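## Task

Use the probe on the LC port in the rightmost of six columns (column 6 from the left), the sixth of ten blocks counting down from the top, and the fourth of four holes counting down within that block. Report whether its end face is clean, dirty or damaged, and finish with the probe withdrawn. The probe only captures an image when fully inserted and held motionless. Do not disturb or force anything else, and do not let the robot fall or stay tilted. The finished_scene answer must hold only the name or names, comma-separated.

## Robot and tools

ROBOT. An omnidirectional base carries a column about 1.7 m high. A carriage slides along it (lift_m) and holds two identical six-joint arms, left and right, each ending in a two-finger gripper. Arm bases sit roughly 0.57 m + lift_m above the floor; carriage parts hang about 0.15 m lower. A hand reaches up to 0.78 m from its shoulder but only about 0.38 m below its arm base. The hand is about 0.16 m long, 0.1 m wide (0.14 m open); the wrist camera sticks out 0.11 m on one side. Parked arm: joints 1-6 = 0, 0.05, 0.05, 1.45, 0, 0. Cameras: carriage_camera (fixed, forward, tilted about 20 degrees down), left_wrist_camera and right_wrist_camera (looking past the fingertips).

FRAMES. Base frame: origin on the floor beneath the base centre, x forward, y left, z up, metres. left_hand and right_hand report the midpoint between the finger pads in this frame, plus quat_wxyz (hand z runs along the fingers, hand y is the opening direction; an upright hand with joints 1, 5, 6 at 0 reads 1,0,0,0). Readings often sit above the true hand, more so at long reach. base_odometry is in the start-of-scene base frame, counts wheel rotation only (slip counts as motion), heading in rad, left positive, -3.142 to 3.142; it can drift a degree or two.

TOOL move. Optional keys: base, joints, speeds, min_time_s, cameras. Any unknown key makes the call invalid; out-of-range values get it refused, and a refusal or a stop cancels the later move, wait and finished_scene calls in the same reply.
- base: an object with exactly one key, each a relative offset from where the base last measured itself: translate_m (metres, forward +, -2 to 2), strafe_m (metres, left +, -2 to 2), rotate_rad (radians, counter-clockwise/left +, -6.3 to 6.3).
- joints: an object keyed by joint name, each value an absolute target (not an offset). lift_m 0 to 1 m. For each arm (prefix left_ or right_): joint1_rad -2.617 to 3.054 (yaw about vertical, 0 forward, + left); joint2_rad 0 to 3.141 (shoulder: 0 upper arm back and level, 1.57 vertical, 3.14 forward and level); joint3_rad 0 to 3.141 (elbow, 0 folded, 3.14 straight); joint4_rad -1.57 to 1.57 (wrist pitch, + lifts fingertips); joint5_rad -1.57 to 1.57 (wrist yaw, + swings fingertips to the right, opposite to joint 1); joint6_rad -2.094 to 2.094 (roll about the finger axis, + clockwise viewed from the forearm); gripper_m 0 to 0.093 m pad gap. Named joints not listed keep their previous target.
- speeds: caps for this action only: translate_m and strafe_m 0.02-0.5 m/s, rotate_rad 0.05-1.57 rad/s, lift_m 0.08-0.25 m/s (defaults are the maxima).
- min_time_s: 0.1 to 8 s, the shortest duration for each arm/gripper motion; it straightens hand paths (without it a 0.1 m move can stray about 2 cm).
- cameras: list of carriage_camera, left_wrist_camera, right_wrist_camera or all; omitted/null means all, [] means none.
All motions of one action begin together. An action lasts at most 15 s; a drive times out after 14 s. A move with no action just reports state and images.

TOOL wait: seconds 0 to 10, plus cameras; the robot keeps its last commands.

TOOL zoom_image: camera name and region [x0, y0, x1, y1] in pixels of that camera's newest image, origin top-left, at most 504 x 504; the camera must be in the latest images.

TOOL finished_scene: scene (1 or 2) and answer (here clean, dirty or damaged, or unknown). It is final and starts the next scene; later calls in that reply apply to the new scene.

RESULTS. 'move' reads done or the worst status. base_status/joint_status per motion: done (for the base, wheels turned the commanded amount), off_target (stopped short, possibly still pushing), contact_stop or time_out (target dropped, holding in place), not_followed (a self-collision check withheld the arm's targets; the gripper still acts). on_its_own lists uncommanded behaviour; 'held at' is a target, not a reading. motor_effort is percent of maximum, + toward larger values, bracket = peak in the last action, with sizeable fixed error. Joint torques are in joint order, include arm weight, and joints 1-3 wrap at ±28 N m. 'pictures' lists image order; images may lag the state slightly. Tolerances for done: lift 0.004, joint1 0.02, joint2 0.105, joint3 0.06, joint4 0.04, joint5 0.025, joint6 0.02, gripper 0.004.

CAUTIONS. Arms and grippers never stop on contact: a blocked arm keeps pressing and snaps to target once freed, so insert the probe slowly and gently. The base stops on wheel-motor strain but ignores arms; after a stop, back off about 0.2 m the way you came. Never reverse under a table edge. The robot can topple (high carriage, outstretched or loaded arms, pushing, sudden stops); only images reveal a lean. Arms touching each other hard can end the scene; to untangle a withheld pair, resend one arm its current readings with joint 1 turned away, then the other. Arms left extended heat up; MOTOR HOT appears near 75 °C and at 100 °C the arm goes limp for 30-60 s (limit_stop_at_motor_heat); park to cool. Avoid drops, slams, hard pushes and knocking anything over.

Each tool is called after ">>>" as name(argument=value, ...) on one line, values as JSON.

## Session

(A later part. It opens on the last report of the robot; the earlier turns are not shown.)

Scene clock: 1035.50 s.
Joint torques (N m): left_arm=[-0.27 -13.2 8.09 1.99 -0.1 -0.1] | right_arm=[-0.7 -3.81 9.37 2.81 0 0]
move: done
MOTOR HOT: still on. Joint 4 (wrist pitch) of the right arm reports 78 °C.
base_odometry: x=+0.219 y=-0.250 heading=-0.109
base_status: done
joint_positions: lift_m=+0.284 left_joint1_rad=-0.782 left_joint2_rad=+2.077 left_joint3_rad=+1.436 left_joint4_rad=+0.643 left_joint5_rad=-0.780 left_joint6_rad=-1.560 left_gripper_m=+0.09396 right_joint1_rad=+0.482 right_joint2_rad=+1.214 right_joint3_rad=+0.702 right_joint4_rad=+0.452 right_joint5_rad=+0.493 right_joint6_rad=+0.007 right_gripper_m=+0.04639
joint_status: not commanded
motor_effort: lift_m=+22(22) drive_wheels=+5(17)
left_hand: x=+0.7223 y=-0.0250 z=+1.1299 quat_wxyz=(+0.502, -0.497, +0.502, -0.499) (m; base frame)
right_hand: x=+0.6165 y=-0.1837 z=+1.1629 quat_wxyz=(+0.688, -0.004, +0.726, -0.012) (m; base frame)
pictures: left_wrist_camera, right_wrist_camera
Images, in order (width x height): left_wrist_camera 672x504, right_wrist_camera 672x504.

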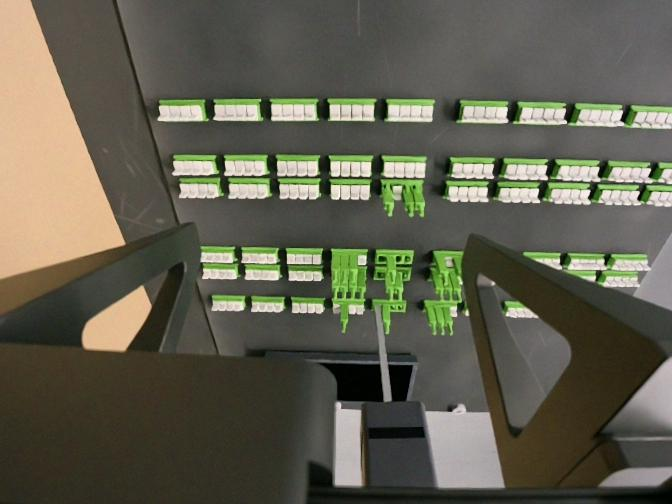

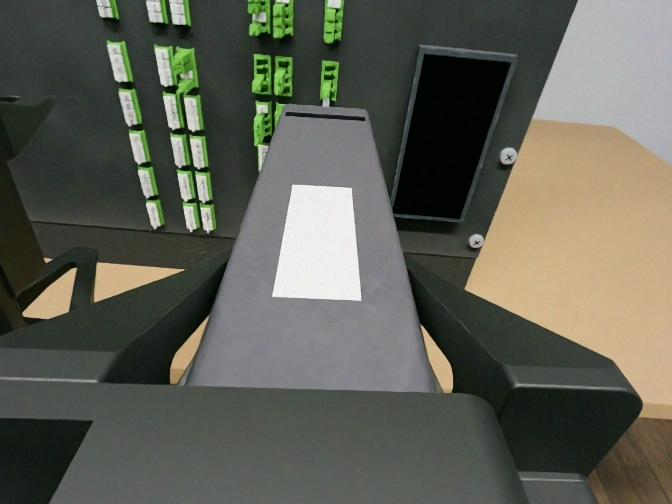

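>>> move(joints={"lift_m": 0.2841}, cameras=[])

>>> move(base={"translate_m": 0.003}, speeds={"translate_m": 0.02}, cameras=["right_wrist_camera", "left_wrist_camera"])

>>> zoom_image(camera="right_wrist_camera", region=[310, 70, 345, 110])

>>> zoom_image(camera="left_wrist_camera", region=[368, 292, 408, 322])

Scene clock: 1054.13 s.
Joint torques (N m): left_arm=[-0.28 -13.23 8.14 1.92 -0.05 0.04] | right_arm=[-0.65 -3.88 9.33 2.83 -0.03 -0.01]
move: done
MOTOR HOT: still on. Joint 4 (wrist pitch) of the right arm reports 76 °C.
base_odometry: x=+0.219 y=-0.250 heading=-0.109
base_status: not commanded
joint_positions: lift_m=+0.284 left_joint1_rad=-0.782 left_joint2_rad=+2.077 left_joint3_rad=+1.436 left_joint4_rad=+0.643 left_joint5_rad=-0.780 left_joint6_rad=-1.560 left_gripper_m=+0.09396 right_joint1_rad=+0.482 right_joint2_rad=+1.214 right_joint3_rad=+0.702 right_joint4_rad=+0.452 right_joint5_rad=+0.493 right_joint6_rad=+0.007 right_gripper_m=+0.04639
joint_status: all done
motor_effort: lift_m=+25(26) drive_wheels=+4(10)
left_hand: x=+0.7223 y=-0.0250 z=+1.1299 quat_wxyz=(+0.502, -0.497, +0.502, -0.499) (m; base frame)
right_hand: x=+0.6165 y=-0.1837 z=+1.1629 quat_wxyz=(+0.688, -0.004, +0.726, -0.012) (m; base frame)
pictures: none
No camera images: "cameras" was empty.

Scene clock: 1054.67 s.
Joint torques (N m): left_arm=[0.16 -13.05 8.17 1.99 -0.05 -0.06] | right_arm=[-1.22 -2.88 9.42 2.96 -0.06 -0.02]
move: done
MOTOR HOT: still on. Joint 4 (wrist pitch) of the right arm reports 77 °C.
base_odometry: x=+0.222 y=-0.250 heading=-0.110
base_status: done
joint_positions: lift_m=+0.284 left_joint1_rad=-0.782 left_joint2_rad=+2.077 left_joint3_rad=+1.436 left_joint4_rad=+0.643 left_joint5_rad=-0.780 left_joint6_rad=-1.560 left_gripper_m=+0.09396 right_joint1_rad=+0.488 right_joint2_rad=+1.202 right_joint3_rad=+0.702 right_joint4_rad=+0.436 right_joint5_rad=+0.497 right_joint6_rad=+0.007 right_gripper_m=+0.04639
joint_status: not commanded
motor_effort: lift_m=+25(25) drive_wheels=+6(17)
left_hand: x=+0.7223 y=-0.0250 z=+1.1299 quat_wxyz=(+0.502, -0.497, +0.502, -0.499) (m; base frame)
right_hand: x=+0.6139 y=-0.1834 z=+1.1640 quat_wxyz=(+0.687, -0.005, +0.727, -0.012) (m; base frame)
pictures: left_wrist_camera, right_wrist_camera
Images, in order (width x height): left_wrist_camera 672x504, right_wrist_camera 672x504.

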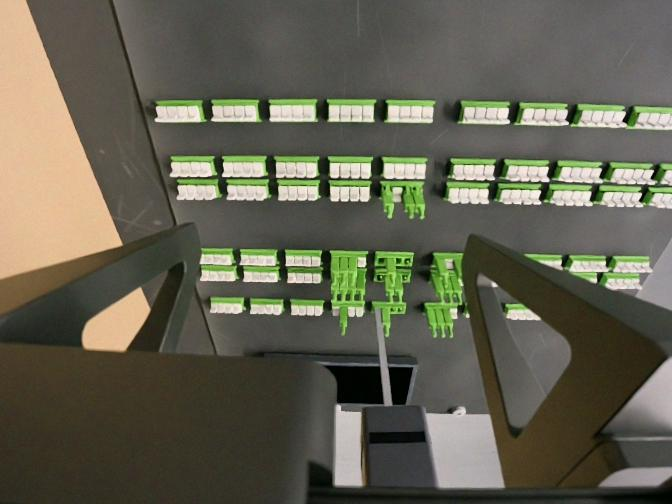

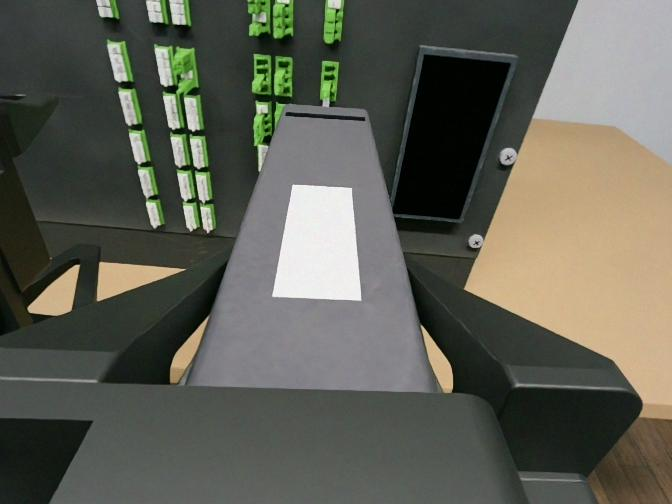

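Scaled by 12.600 from the camera's 672x504 image, which has a finer 960x720 frame.

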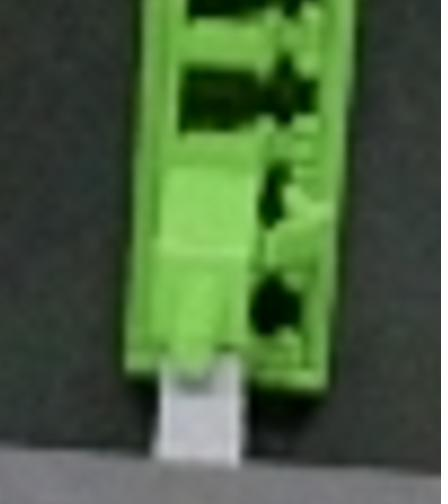

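Scaled by 12.600 from the camera's 672x504 image, which has a finer 960x720 frame.

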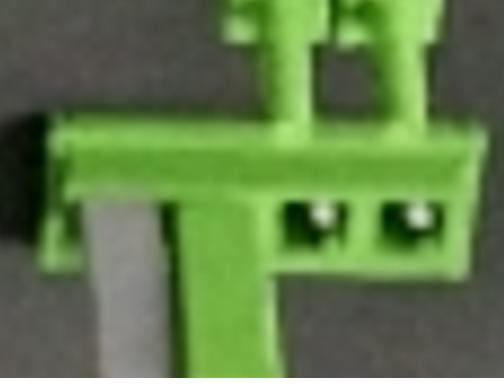

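>>> move(joints={"lift_m": 0.2846}, cameras=[])

>>> move(joints={"lift_m": 0.2850}, cameras=["right_wrist_camera", "left_wrist_camera"])

>>> zoom_image(camera="right_wrist_camera", region=[310, 70, 345, 110])

>>> zoom_image(camera="left_wrist_camera", region=[368, 292, 408, 322])

Scene clock: 1062.80 s.
Joint torques (N m): left_arm=[-0.29 -12.98 7.82 1.91 -0.03 -0.06] | right_arm=[-1.26 -2.85 9.44 2.97 -0.07 -0.01]
move: done
MOTOR HOT: still on. Joint 4 (wrist pitch) of the right arm reports 80 °C.
base_odometry: x=+0.222 y=-0.250 heading=-0.110
base_status: not commanded
joint_positions: lift_m=+0.284 left_joint1_rad=-0.782 left_joint2_rad=+2.077 left_joint3_rad=+1.436 left_joint4_rad=+0.643 left_joint5_rad=-0.780 left_joint6_rad=-1.560 left_gripper_m=+0.09396 right_joint1_rad=+0.488 right_joint2_rad=+1.202 right_joint3_rad=+0.702 right_joint4_rad=+0.436 right_joint5_rad=+0.497 right_joint6_rad=+0.008 right_gripper_m=+0.04639
joint_status: all done
motor_effort: lift_m=+29(29) drive_wheels=+6(8)
left_hand: x=+0.7223 y=-0.0250 z=+1.1300 quat_wxyz=(+0.502, -0.497, +0.502, -0.499) (m; base frame)
right_hand: x=+0.6139 y=-0.1834 z=+1.1641 quat_wxyz=(+0.687, -0.005, +0.727, -0.011) (m; base frame)
pictures: none
No camera images: "cameras" was empty.

Scene clock: 1063.10 s.
Joint torques (N m): left_arm=[0.02 -13.19 8.14 1.86 -0.09 -0.05] | right_arm=[-1.14 -2.89 9.37 2.98 -0.05 -0.01]
move: done
MOTOR HOT: still on. Joint 4 (wrist pitch) of the right arm reports 80 °C.
base_odometry: x=+0.222 y=-0.250 heading=-0.110
base_status: not commanded
joint_positions: lift_m=+0.285 left_joint1_rad=-0.782 left_joint2_rad=+2.077 left_joint3_rad=+1.436 left_joint4_rad=+0.643 left_joint5_rad=-0.780 left_joint6_rad=-1.560 left_gripper_m=+0.09396 right_joint1_rad=+0.488 right_joint2_rad=+1.202 right_joint3_rad=+0.702 right_joint4_rad=+0.435 right_joint5_rad=+0.497 right_joint6_rad=+0.008 right_gripper_m=+0.04639
joint_status: all done
motor_effort: lift_m=+30(31) drive_wheels=+6(10)
left_hand: x=+0.7223 y=-0.0250 z=+1.1303 quat_wxyz=(+0.502, -0.497, +0.502, -0.499) (m; base frame)
right_hand: x=+0.6139 y=-0.1834 z=+1.1643 quat_wxyz=(+0.687, -0.005, +0.727, -0.012) (m; base frame)
pictures: left_wrist_camera, right_wrist_camera
Images, in order (width x height): left_wrist_camera 672x504, right_wrist_camera 672x504.

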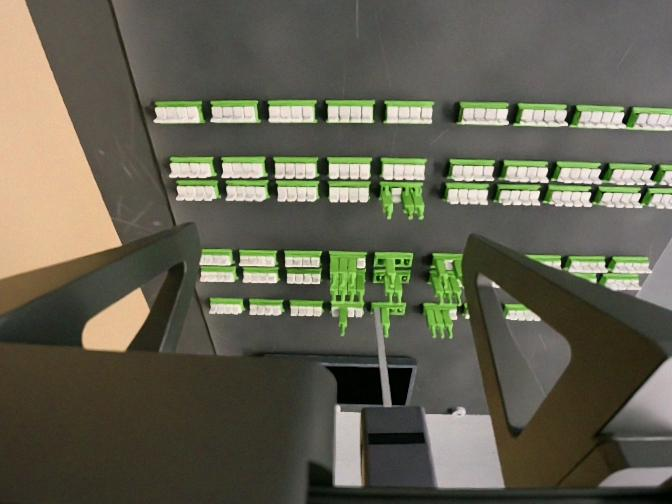

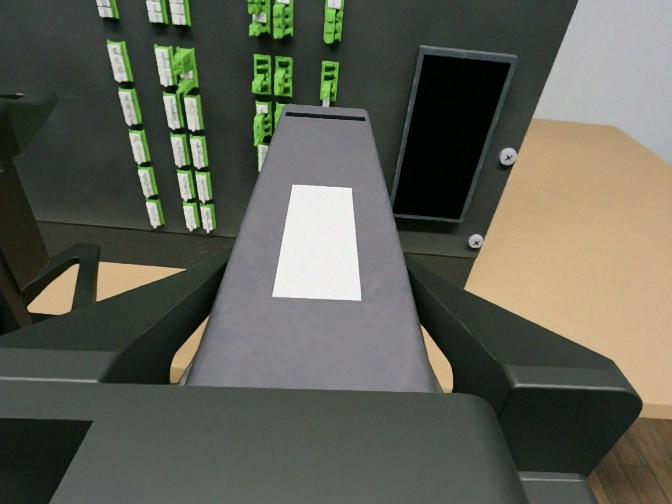

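Scaled by 12.600 from the camera's 672x504 image, which has a finer 960x720 frame.

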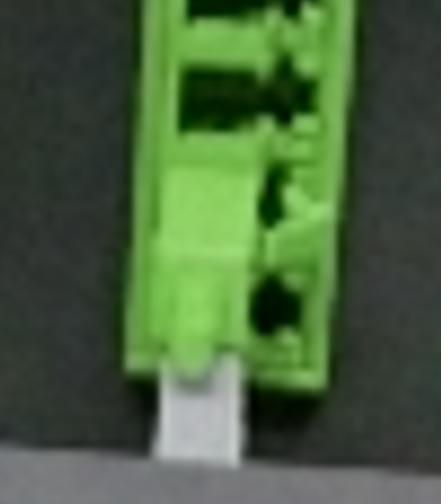

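Scaled by 12.600 from the camera's 672x504 image, which has a finer 960x720 frame.

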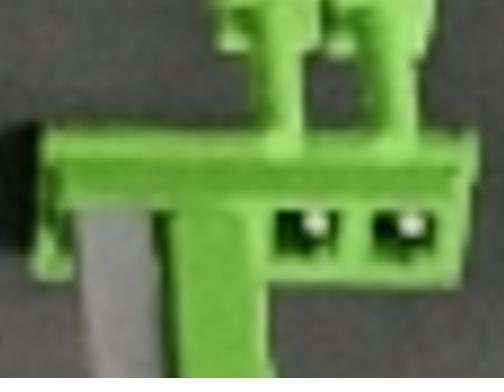

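>>> move(joints={"lift_m": 0.2856}, cameras=[])

>>> move(joints={"lift_m": 0.2860}, cameras=["left_wrist_camera"])

>>> zoom_image(camera="left_wrist_camera", region=[368, 292, 408, 322])

Scene clock: 1068.13 s.
Joint torques (N m): left_arm=[-0.14 -13.16 8.1 1.94 -0.07 0] | right_arm=[-1.28 -2.71 9.4 2.98 -0.08 -0.02]
move: done
MOTOR HOT: still on. Joint 4 (wrist pitch) of the right arm reports 82 °C.
base_odometry: x=+0.222 y=-0.250 heading=-0.110
base_status: not commanded
joint_positions: lift_m=+0.285 left_joint1_rad=-0.782 left_joint2_rad=+2.077 left_joint3_rad=+1.436 left_joint4_rad=+0.643 left_joint5_rad=-0.780 left_joint6_rad=-1.560 left_gripper_m=+0.09396 right_joint1_rad=+0.488 right_joint2_rad=+1.202 right_joint3_rad=+0.702 right_joint4_rad=+0.434 right_joint5_rad=+0.497 right_joint6_rad=+0.008 right_gripper_m=+0.04639
joint_status: all done
motor_effort: lift_m=+30(31) drive_wheels=+5(9)
left_hand: x=+0.7223 y=-0.0250 z=+1.1309 quat_wxyz=(+0.502, -0.497, +0.502, -0.499) (m; base frame)
right_hand: x=+0.6139 y=-0.1834 z=+1.1646 quat_wxyz=(+0.686, -0.005, +0.727, -0.012) (m; base frame)
pictures: none
No camera images: "cameras" was empty.

Scene clock: 1068.43 s.
Joint torques (N m): left_arm=[-0.17 -13.3 8.13 1.91 -0.06 -0.04] | right_arm=[-1.17 -2.76 9.37 3.01 -0.08 -0.04]
move: done
MOTOR HOT: still on. Joint 4 (wrist pitch) of the right arm reports 82 °C.
base_odometry: x=+0.222 y=-0.250 heading=-0.110
base_status: not commanded
joint_positions: lift_m=+0.286 left_joint1_rad=-0.782 left_joint2_rad=+2.077 left_joint3_rad=+1.436 left_joint4_rad=+0.643 left_joint5_rad=-0.780 left_joint6_rad=-1.560 left_gripper_m=+0.09396 right_joint1_rad=+0.488 right_joint2_rad=+1.202 right_joint3_rad=+0.702 right_joint4_rad=+0.433 right_joint5_rad=+0.497 right_joint6_rad=+0.009 right_gripper_m=+0.04639
joint_status: all done
motor_effort: lift_m=+30(31) drive_wheels=+7(9)
left_hand: x=+0.7223 y=-0.0250 z=+1.1312 quat_wxyz=(+0.502, -0.497, +0.502, -0.498) (m; base frame)
right_hand: x=+0.6139 y=-0.1834 z=+1.1648 quat_wxyz=(+0.686, -0.005, +0.728, -0.012) (m; base frame)
pictures: left_wrist_camera
Images, in order (width x height): left_wrist_camera 672x504.

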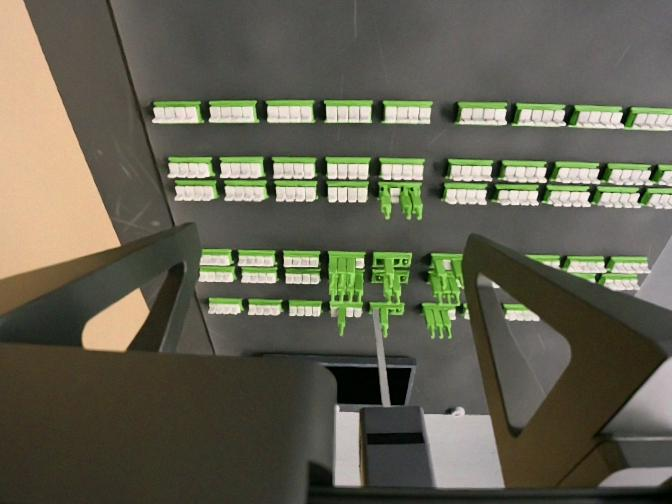

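Scaled by 12.600 from the camera's 672x504 image, which has a finer 960x720 frame.

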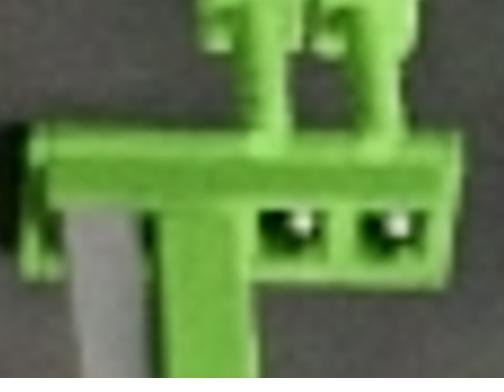

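>>> zoom_image(camera="left_wrist_camera", region=[340, 295, 460, 415])

Scaled by 4.200 from the camera's 672x504 image, which has a finer 960x720 frame.

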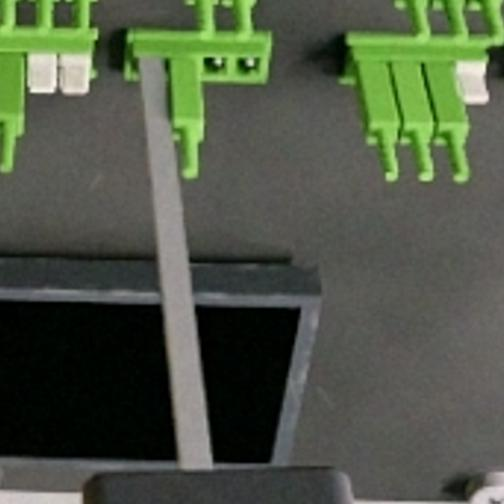

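>>> move(base={"translate_m": -0.005}, speeds={"translate_m": 0.02}, cameras=["right_wrist_camera", "left_wrist_camera"])

>>> zoom_image(camera="right_wrist_camera", region=[312, 70, 342, 110])

>>> zoom_image(camera="left_wrist_camera", region=[368, 292, 408, 322])

Scene clock: 1101.47 s.
Joint torques (N m): left_arm=[-0.13 -13.18 7.95 1.89 -0.09 -0.02] | right_arm=[-0.59 -4.18 9.37 2.79 0.11 -0.03]
move: done
MOTOR HOT: still on. Joint 4 (wrist pitch) of the right arm reports 84 °C.
base_odometry: x=+0.217 y=-0.250 heading=-0.110
base_status: done
joint_positions: lift_m=+0.286 left_joint1_rad=-0.782 left_joint2_rad=+2.077 left_joint3_rad=+1.436 left_joint4_rad=+0.643 left_joint5_rad=-0.780 left_joint6_rad=-1.560 left_gripper_m=+0.09396 right_joint1_rad=+0.481 right_joint2_rad=+1.218 right_joint3_rad=+0.702 right_joint4_rad=+0.454 right_joint5_rad=+0.480 right_joint6_rad=+0.009 right_gripper_m=+0.04639
joint_status: not commanded
motor_effort: lift_m=+30(30) drive_wheels=+0(8)
left_hand: x=+0.7223 y=-0.0250 z=+1.1313 quat_wxyz=(+0.502, -0.497, +0.502, -0.499) (m; base frame)
right_hand: x=+0.6173 y=-0.1818 z=+1.1635 quat_wxyz=(+0.688, -0.007, +0.726, -0.007) (m; base frame)
pictures: left_wrist_camera, right_wrist_camera
Images, in order (width x height): left_wrist_camera 672x504, right_wrist_camera 672x504.

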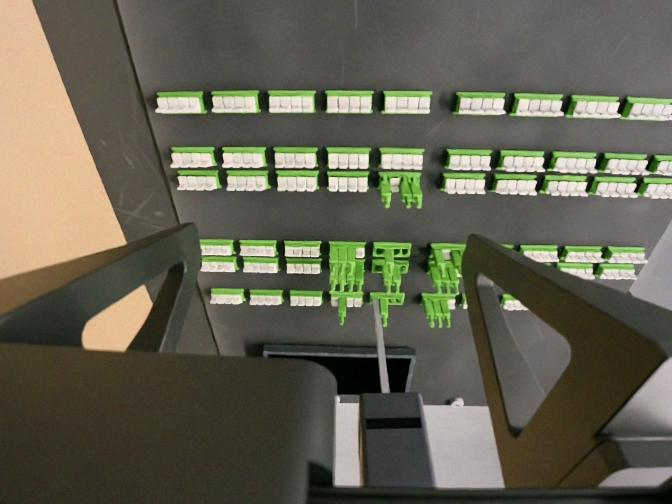

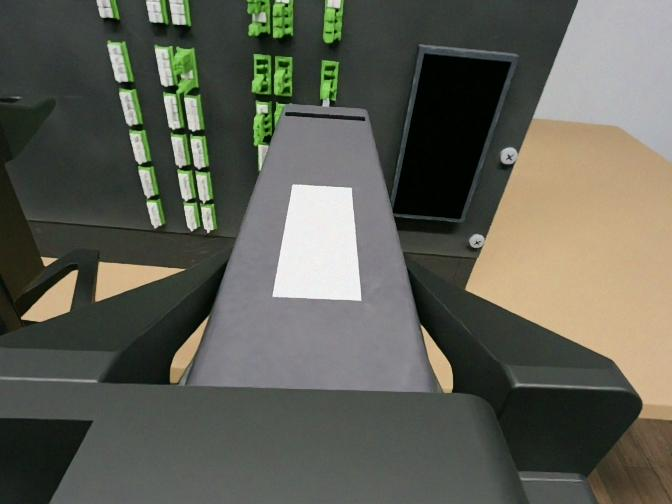

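Scaled by 12.600 from the camera's 672x504 image, which has a finer 960x720 frame.

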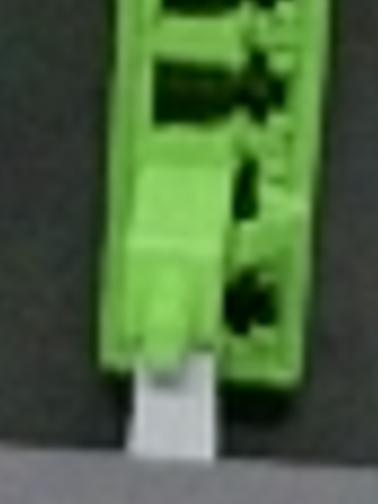

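Scaled by 12.600 from the camera's 672x504 image, which has a finer 960x720 frame.

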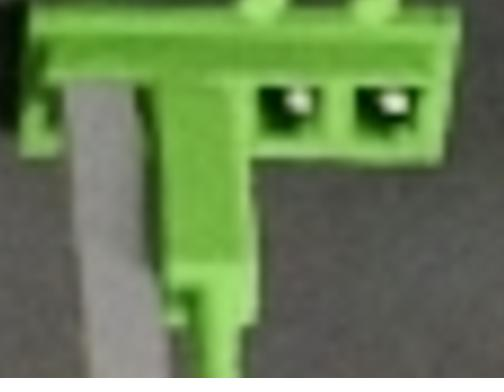

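>>> move(base={"translate_m": 0.005}, speeds={"translate_m": 0.02}, cameras=["right_wrist_camera", "left_wrist_camera"])

>>> zoom_image(camera="right_wrist_camera", region=[312, 70, 342, 110])

>>> zoom_image(camera="left_wrist_camera", region=[368, 292, 408, 322])

Scene clock: 1108.87 s.
Joint torques (N m): left_arm=[-0.35 -13.12 8.06 1.94 -0.05 0.01] | right_arm=[-1.17 -2.92 9.33 2.98 -0.03 -0.01]
move: done
MOTOR HOT: still on. Joint 4 (wrist pitch) of the right arm reports 83 °C.
base_odometry: x=+0.222 y=-0.250 heading=-0.110
base_status: done
joint_positions: lift_m=+0.286 left_joint1_rad=-0.781 left_joint2_rad=+2.077 left_joint3_rad=+1.436 left_joint4_rad=+0.643 left_joint5_rad=-0.780 left_joint6_rad=-1.560 left_gripper_m=+0.09396 right_joint1_rad=+0.487 right_joint2_rad=+1.203 right_joint3_rad=+0.702 right_joint4_rad=+0.434 right_joint5_rad=+0.495 right_joint6_rad=+0.009 right_gripper_m=+0.04639
joint_status: not commanded
motor_effort: lift_m=+30(30) drive_wheels=+6(12)
left_hand: x=+0.7225 y=-0.0246 z=+1.1313 quat_wxyz=(+0.502, -0.497, +0.502, -0.498) (m; base frame)
right_hand: x=+0.6141 y=-0.1833 z=+1.1647 quat_wxyz=(+0.686, -0.005, +0.727, -0.011) (m; base frame)
pictures: left_wrist_camera, right_wrist_camera
Images, in order (width x height): left_wrist_camera 672x504, right_wrist_camera 672x504.

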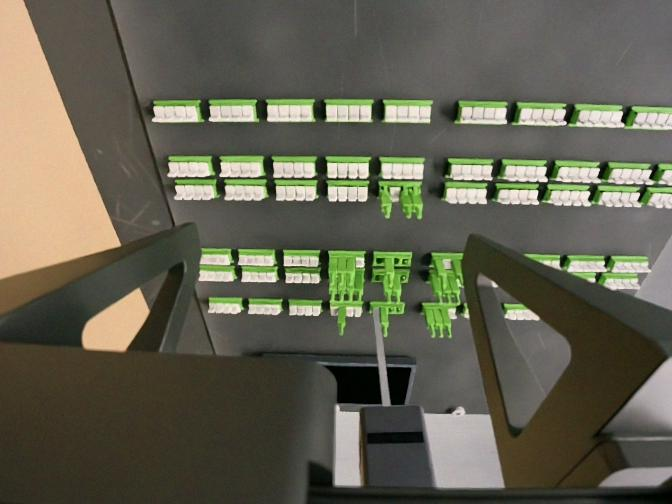

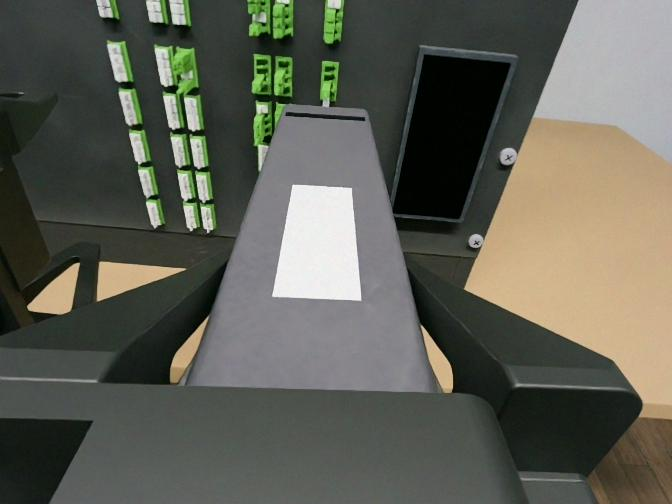

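Scaled by 12.600 from the camera's 672x504 image, which has a finer 960x720 frame.

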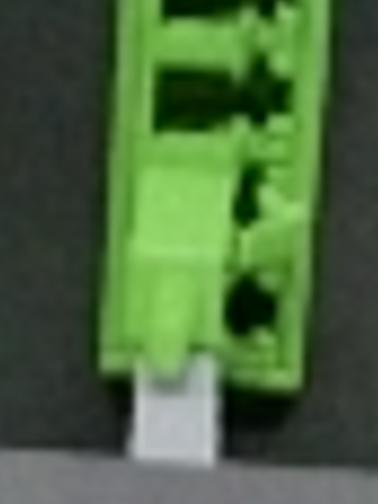

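Scaled by 12.600 from the camera's 672x504 image, which has a finer 960x720 frame.

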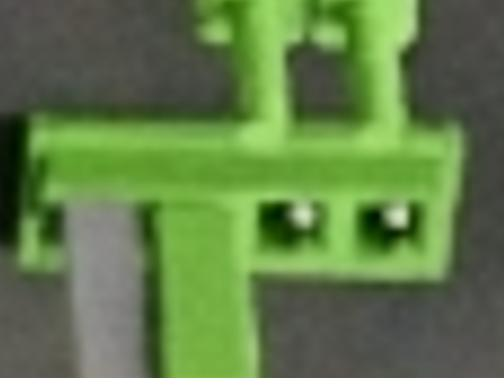

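>>> move(base={"translate_m": -0.006}, speeds={"translate_m": 0.02}, cameras=[])

>>> move(joints={"lift_m": 0.2866}, cameras=["right_wrist_camera", "left_wrist_camera"])

>>> zoom_image(camera="right_wrist_camera", region=[312, 70, 342, 110])

>>> zoom_image(camera="left_wrist_camera", region=[368, 292, 408, 322])

Scene clock: 1145.23 s.
Joint torques (N m): left_arm=[-0.1 -13.35 7.83 1.88 -0.09 -0.06] | right_arm=[-0.35 -4.57 9.35 2.74 0.14 -0.04]
move: done
MOTOR HOT: still on. Joint 4 (wrist pitch) of the right arm reports 87 °C.
base_odometry: x=+0.216 y=-0.250 heading=-0.110
base_status: done
joint_positions: lift_m=+0.286 left_joint1_rad=-0.781 left_joint2_rad=+2.077 left_joint3_rad=+1.436 left_joint4_rad=+0.643 left_joint5_rad=-0.780 left_joint6_rad=-1.560 left_gripper_m=+0.09396 right_joint1_rad=+0.478 right_joint2_rad=+1.222 right_joint3_rad=+0.702 right_joint4_rad=+0.460 right_joint5_rad=+0.475 right_joint6_rad=+0.009 right_gripper_m=+0.04639
joint_status: not commanded
motor_effort: lift_m=+30(30) drive_wheels=+0(6)
left_hand: x=+0.7225 y=-0.0246 z=+1.1313 quat_wxyz=(+0.502, -0.497, +0.502, -0.498) (m; base frame)
right_hand: x=+0.6182 y=-0.1816 z=+1.1632 quat_wxyz=(+0.688, -0.008, +0.726, -0.005) (m; base frame)
pictures: none
No camera images: "cameras" was empty.

Scene clock: 1145.53 s.
Joint torques (N m): left_arm=[-0.23 -12.98 7.8 1.95 -0.04 0.02] | right_arm=[-0.29 -4.41 9.32 2.76 0.15 -0.03]
move: done
MOTOR HOT: still on. Joint 4 (wrist pitch) of the right arm reports 87 °C.
base_odometry: x=+0.216 y=-0.250 heading=-0.110
base_status: not commanded
joint_positions: lift_m=+0.286 left_joint1_rad=-0.781 left_joint2_rad=+2.077 left_joint3_rad=+1.436 left_joint4_rad=+0.643 left_joint5_rad=-0.780 left_joint6_rad=-1.560 left_gripper_m=+0.09396 right_joint1_rad=+0.478 right_joint2_rad=+1.222 right_joint3_rad=+0.702 right_joint4_rad=+0.459 right_joint5_rad=+0.475 right_joint6_rad=+0.009 right_gripper_m=+0.04639
joint_status: all done
motor_effort: lift_m=+30(31) drive_wheels=+1(3)
left_hand: x=+0.7225 y=-0.0246 z=+1.1319 quat_wxyz=(+0.502, -0.497, +0.502, -0.498) (m; base frame)
right_hand: x=+0.6182 y=-0.1816 z=+1.1637 quat_wxyz=(+0.688, -0.008, +0.726, -0.006) (m; base frame)
pictures: left_wrist_camera, right_wrist_camera
Images, in order (width x height): left_wrist_camera 672x504, right_wrist_camera 672x504.

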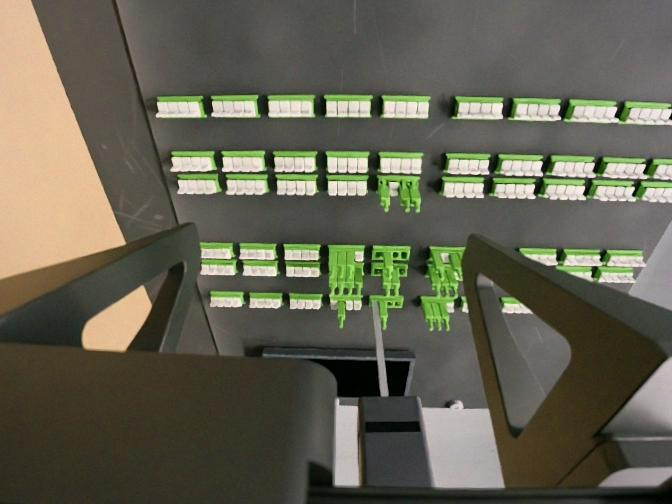

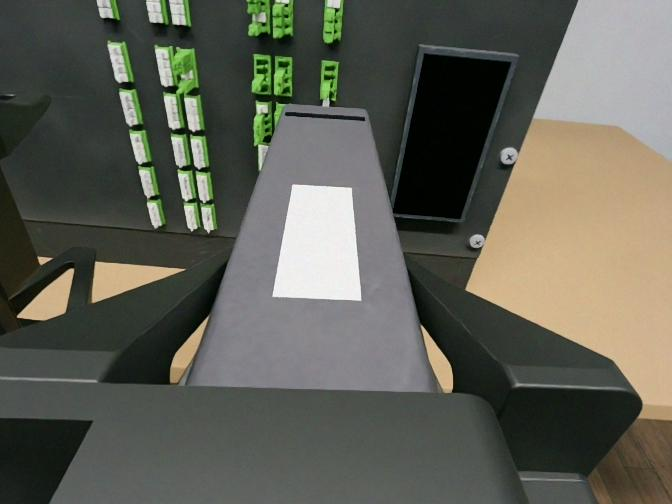

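Scaled by 12.600 from the camera's 672x504 image, which has a finer 960x720 frame.

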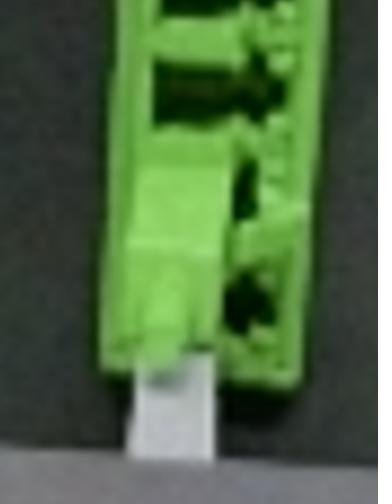

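Scaled by 12.600 from the camera's 672x504 image, which has a finer 960x720 frame.

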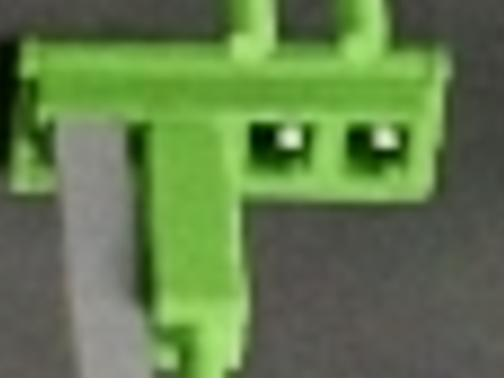

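>>> move(base={"translate_m": 0.006}, speeds={"translate_m": 0.02}, cameras=[])

>>> wait(seconds=3, cameras=["right_wrist_camera", "left_wrist_camera", "carriage_camera"])

>>> zoom_image(camera="right_wrist_camera", region=[312, 70, 342, 110])

>>> zoom_image(camera="left_wrist_camera", region=[368, 292, 408, 322])

Scene clock: 1159.30 s.
Joint torques (N m): left_arm=[0.01 -12.96 8.44 1.94 -0.06 -0.05] | right_arm=[-1.13 -2.84 9.42 3.01 -0.02 -0.03]
move: done
MOTOR HOT: still on. Joint 4 (wrist pitch) of the right arm reports 88 °C.
base_odometry: x=+0.222 y=-0.250 heading=-0.110
base_status: done
joint_positions: lift_m=+0.286 left_joint1_rad=-0.781 left_joint2_rad=+2.077 left_joint3_rad=+1.436 left_joint4_rad=+0.643 left_joint5_rad=-0.780 left_joint6_rad=-1.560 left_gripper_m=+0.09396 right_joint1_rad=+0.487 right_joint2_rad=+1.203 right_joint3_rad=+0.702 right_joint4_rad=+0.433 right_joint5_rad=+0.494 right_joint6_rad=+0.010 right_gripper_m=+0.04639
joint_status: not commanded
motor_effort: lift_m=+30(30) drive_wheels=+6(15)
left_hand: x=+0.7225 y=-0.0247 z=+1.1318 quat_wxyz=(+0.502, -0.497, +0.502, -0.498) (m; base frame)
right_hand: x=+0.6141 y=-0.1831 z=+1.1650 quat_wxyz=(+0.686, -0.005, +0.728, -0.011) (m; base frame)
pictures: none
No camera images: "cameras" was empty.

Scene clock: 1162.30 s.
Joint torques (N m): left_arm=[-0.17 -12.98 8.23 1.95 -0.04 -0.08] | right_arm=[-1.09 -2.89 9.39 3 -0.03 -0.03]
MOTOR HOT: still on. Joint 4 (wrist pitch) of the right arm reports 88 °C.
base_odometry: x=+0.222 y=-0.250 heading=-0.110
base_status: done
joint_positions: lift_m=+0.286 left_joint1_rad=-0.781 left_joint2_rad=+2.077 left_joint3_rad=+1.436 left_joint4_rad=+0.643 left_joint5_rad=-0.780 left_joint6_rad=-1.560 left_gripper_m=+0.09396 right_joint1_rad=+0.487 right_joint2_rad=+1.203 right_joint3_rad=+0.702 right_joint4_rad=+0.433 right_joint5_rad=+0.494 right_joint6_rad=+0.010 right_gripper_m=+0.04639
joint_status: not commanded
motor_effort: lift_m=+30(30) drive_wheels=+4(15)
left_hand: x=+0.7225 y=-0.0247 z=+1.1318 quat_wxyz=(+0.502, -0.497, +0.502, -0.498) (m; base frame)
right_hand: x=+0.6141 y=-0.1831 z=+1.1650 quat_wxyz=(+0.686, -0.005, +0.728, -0.011) (m; base frame)
wait: 3.00 s; at rest by 0.27 s
pictures: carriage_camera, left_wrist_camera, right_wrist_camera
Images, in order (width x height): carriage_camera 672x504, left_wrist_camera 672x504, right_wrist_camera 672x504.

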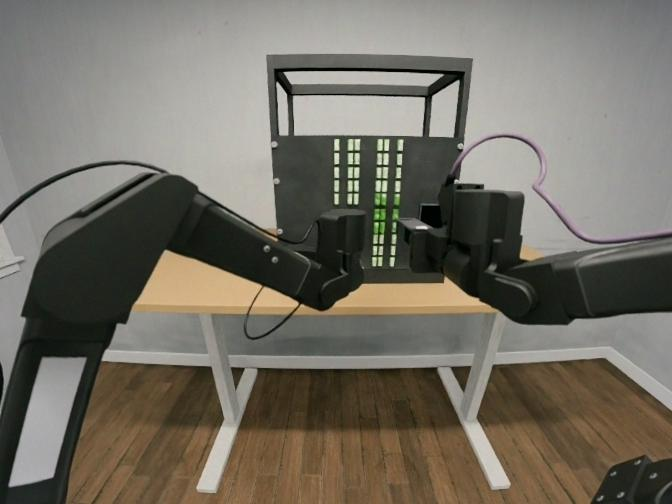

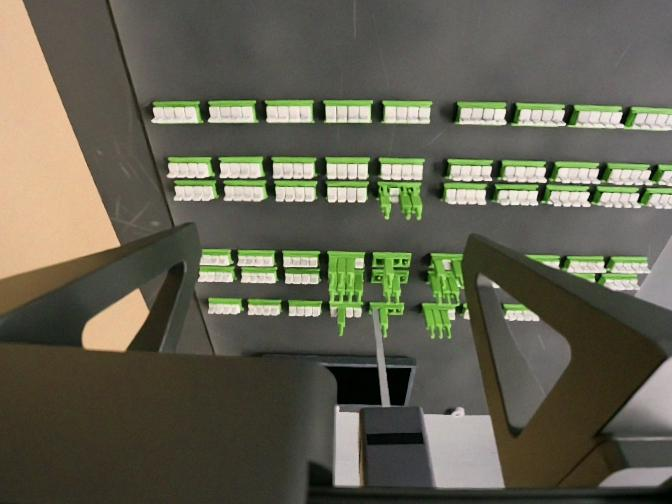

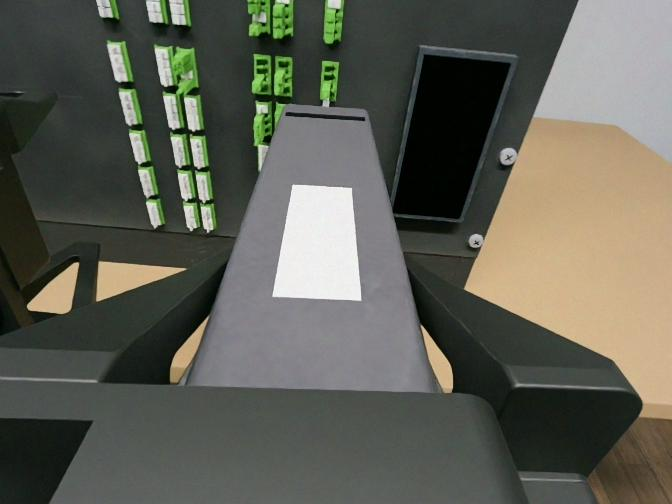

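Scaled by 12.600 from the camera's 672x504 image, which has a finer 960x720 frame.

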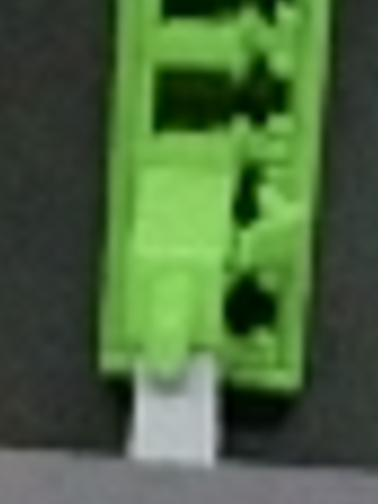

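Scaled by 12.600 from the camera's 672x504 image, which has a finer 960x720 frame.

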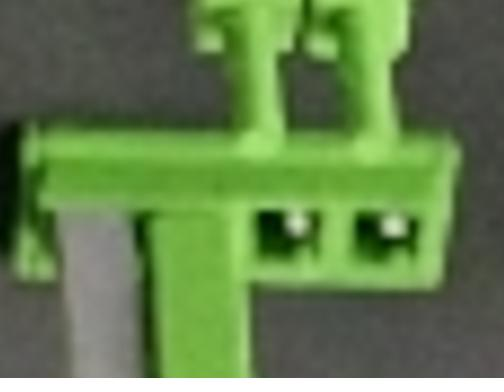

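>>> move(cameras=["right_wrist_camera","left_wrist_camera"])

Scene clock: 1178.80 s.
Joint torques (N m): left_arm=[-0.35 -13.08 8.1 1.93 -0.13 -0.03] | right_arm=[-1.13 -2.89 9.42 3.01 -0.04 -0.03]
MOTOR HOT: still on. Joint 4 (wrist pitch) of the right arm reports 88 °C.
base_odometry: x=+0.222 y=-0.250 heading=-0.110
base_status: done
joint_positions: lift_m=+0.286 left_joint1_rad=-0.781 left_joint2_rad=+2.077 left_joint3_rad=+1.436 left_joint4_rad=+0.643 left_joint5_rad=-0.780 left_joint6_rad=-1.560 left_gripper_m=+0.09396 right_joint1_rad=+0.487 right_joint2_rad=+1.203 right_joint3_rad=+0.702 right_joint4_rad=+0.433 right_joint5_rad=+0.494 right_joint6_rad=+0.010 right_gripper_m=+0.04639
joint_status: not commanded
motor_effort: lift_m=+30(30) drive_wheels=+4(15)
left_hand: x=+0.7225 y=-0.0247 z=+1.1318 quat_wxyz=(+0.502, -0.497, +0.502, -0.498) (m; base frame)
right_hand: x=+0.6141 y=-0.1831 z=+1.1650 quat_wxyz=(+0.686, -0.005, +0.728, -0.011) (m; base frame)
pictures: left_wrist_camera, right_wrist_camera
Images, in order (width x height): left_wrist_camera 672x504, right_wrist_camera 672x504.

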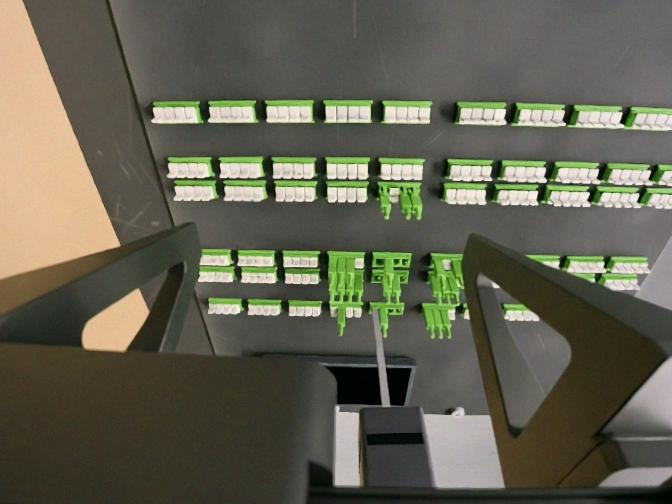

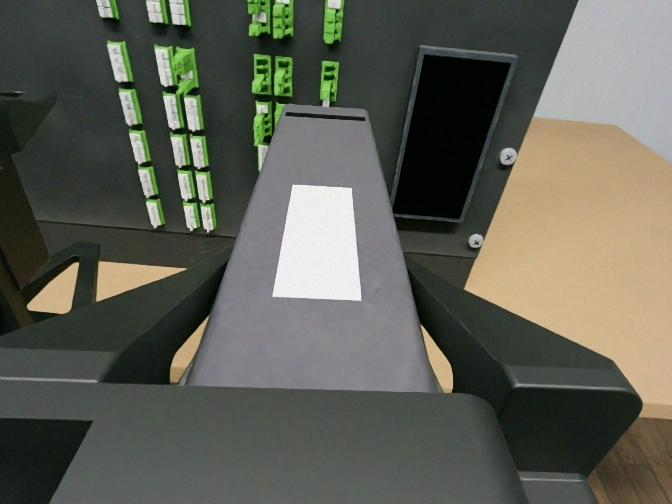

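>>> zoom_image(camera="left_wrist_camera", region=[350, 280, 430, 340])

>>> zoom_image(camera="right_wrist_camera", region=[305, 50, 355, 110])

Scaled by 6.300 from the camera's 672x504 image, which has a finer 960x720 frame.

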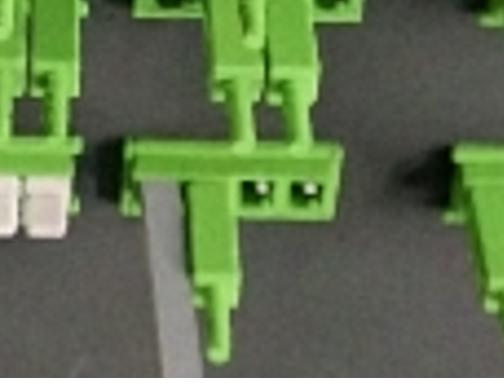

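Scaled by 8.400 from the camera's 672x504 image, which has a finer 960x720 frame.

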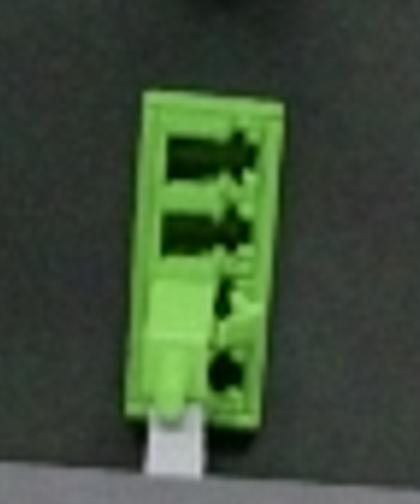

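>>> zoom_image(camera="left_wrist_camera", region=[366, 296, 406, 326])

>>> zoom_image(camera="right_wrist_camera", region=[316, 60, 341, 110])

Scaled by 12.600 from the camera's 672x504 image, which has a finer 960x720 frame.

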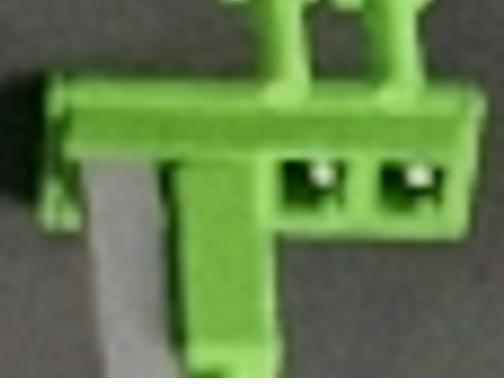

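Scaled by 10.080 from the camera's 672x504 image, which has a finer 960x720 frame.

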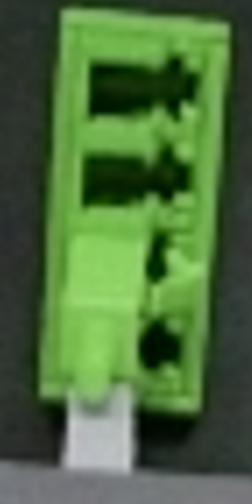

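>>> move(base={"translate_m": 0.004}, speeds={"translate_m": 0.02}, cameras=["right_wrist_camera","left_wrist_camera"])

>>> zoom_image(camera="right_wrist_camera", region=[305, 50, 355, 110])

>>> zoom_image(camera="left_wrist_camera", region=[366, 296, 406, 326])

Scene clock: 1245.20 s.
Joint torques (N m): left_arm=[-0.18 -13.14 8.1 1.96 -0.04 0.02] | right_arm=[-1.91 -1.68 9.44 3.19 -0.11 -0.06]
move: done
MOTOR HOT: still on. Joint 4 (wrist pitch) of the right arm reports 91 °C.
base_odometry: x=+0.226 y=-0.251 heading=-0.111
base_status: done
joint_positions: lift_m=+0.286 left_joint1_rad=-0.781 left_joint2_rad=+2.077 left_joint3_rad=+1.436 left_joint4_rad=+0.643 left_joint5_rad=-0.780 left_joint6_rad=-1.560 left_gripper_m=+0.09396 right_joint1_rad=+0.495 right_joint2_rad=+1.189 right_joint3_rad=+0.702 right_joint4_rad=+0.414 right_joint5_rad=+0.503 right_joint6_rad=+0.012 right_gripper_m=+0.04639
joint_status: not commanded
motor_effort: lift_m=+30(30) drive_wheels=+8(17)
left_hand: x=+0.7225 y=-0.0247 z=+1.1318 quat_wxyz=(+0.502, -0.497, +0.502, -0.498) (m; base frame)
right_hand: x=+0.6109 y=-0.1827 z=+1.1660 quat_wxyz=(+0.684, -0.005, +0.729, -0.011) (m; base frame)
pictures: left_wrist_camera, right_wrist_camera
Images, in order (width x height): left_wrist_camera 672x504, right_wrist_camera 672x504.

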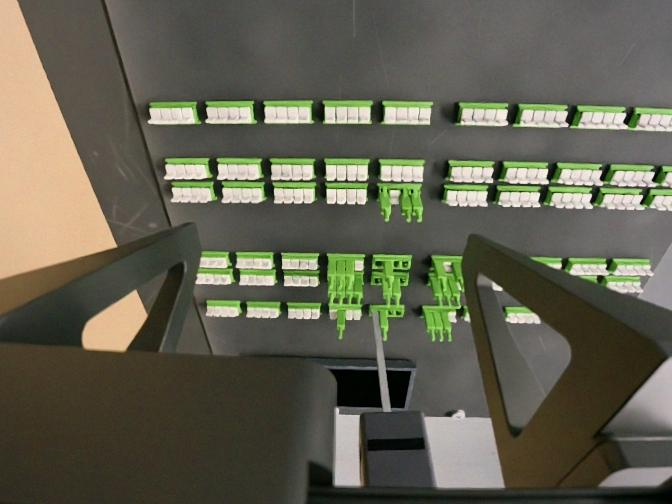

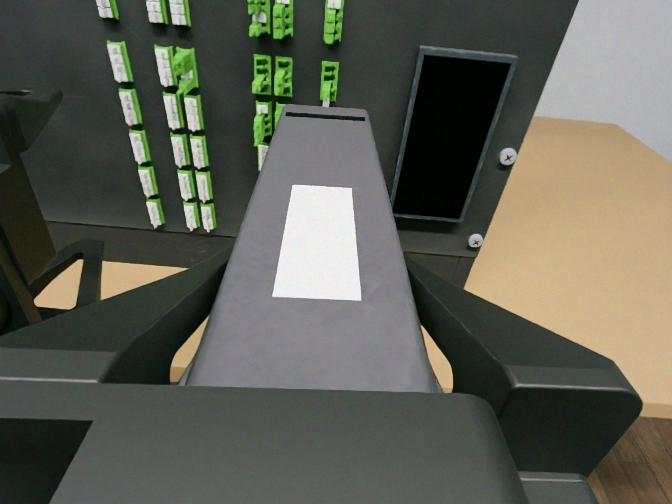

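Scaled by 8.400 from the camera's 672x504 image, which has a finer 960x720 frame.

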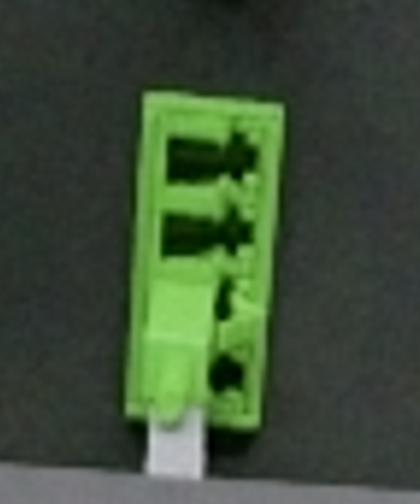

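Scaled by 12.600 from the camera's 672x504 image, which has a finer 960x720 frame.

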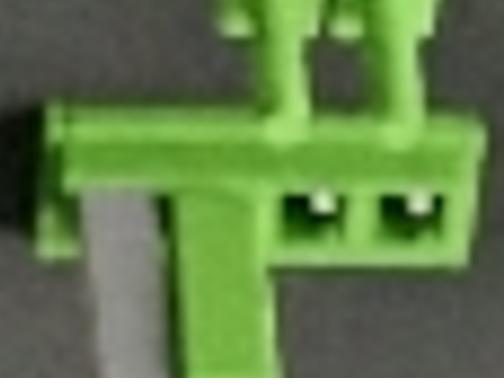

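>>> zoom_image(camera="right_wrist_camera", region=[250, 35, 530, 305])

Scaled by 1.800 from the camera's 672x504 image, which has a finer 960x720 frame.

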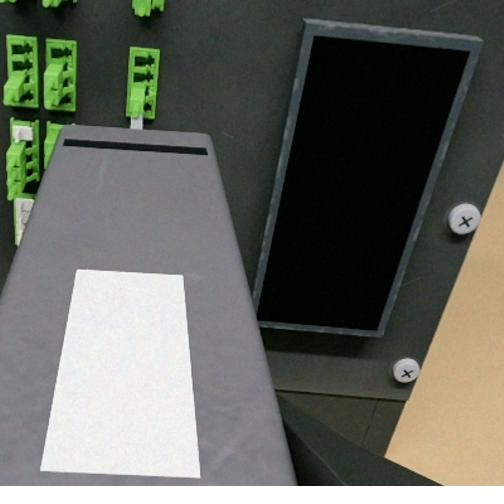

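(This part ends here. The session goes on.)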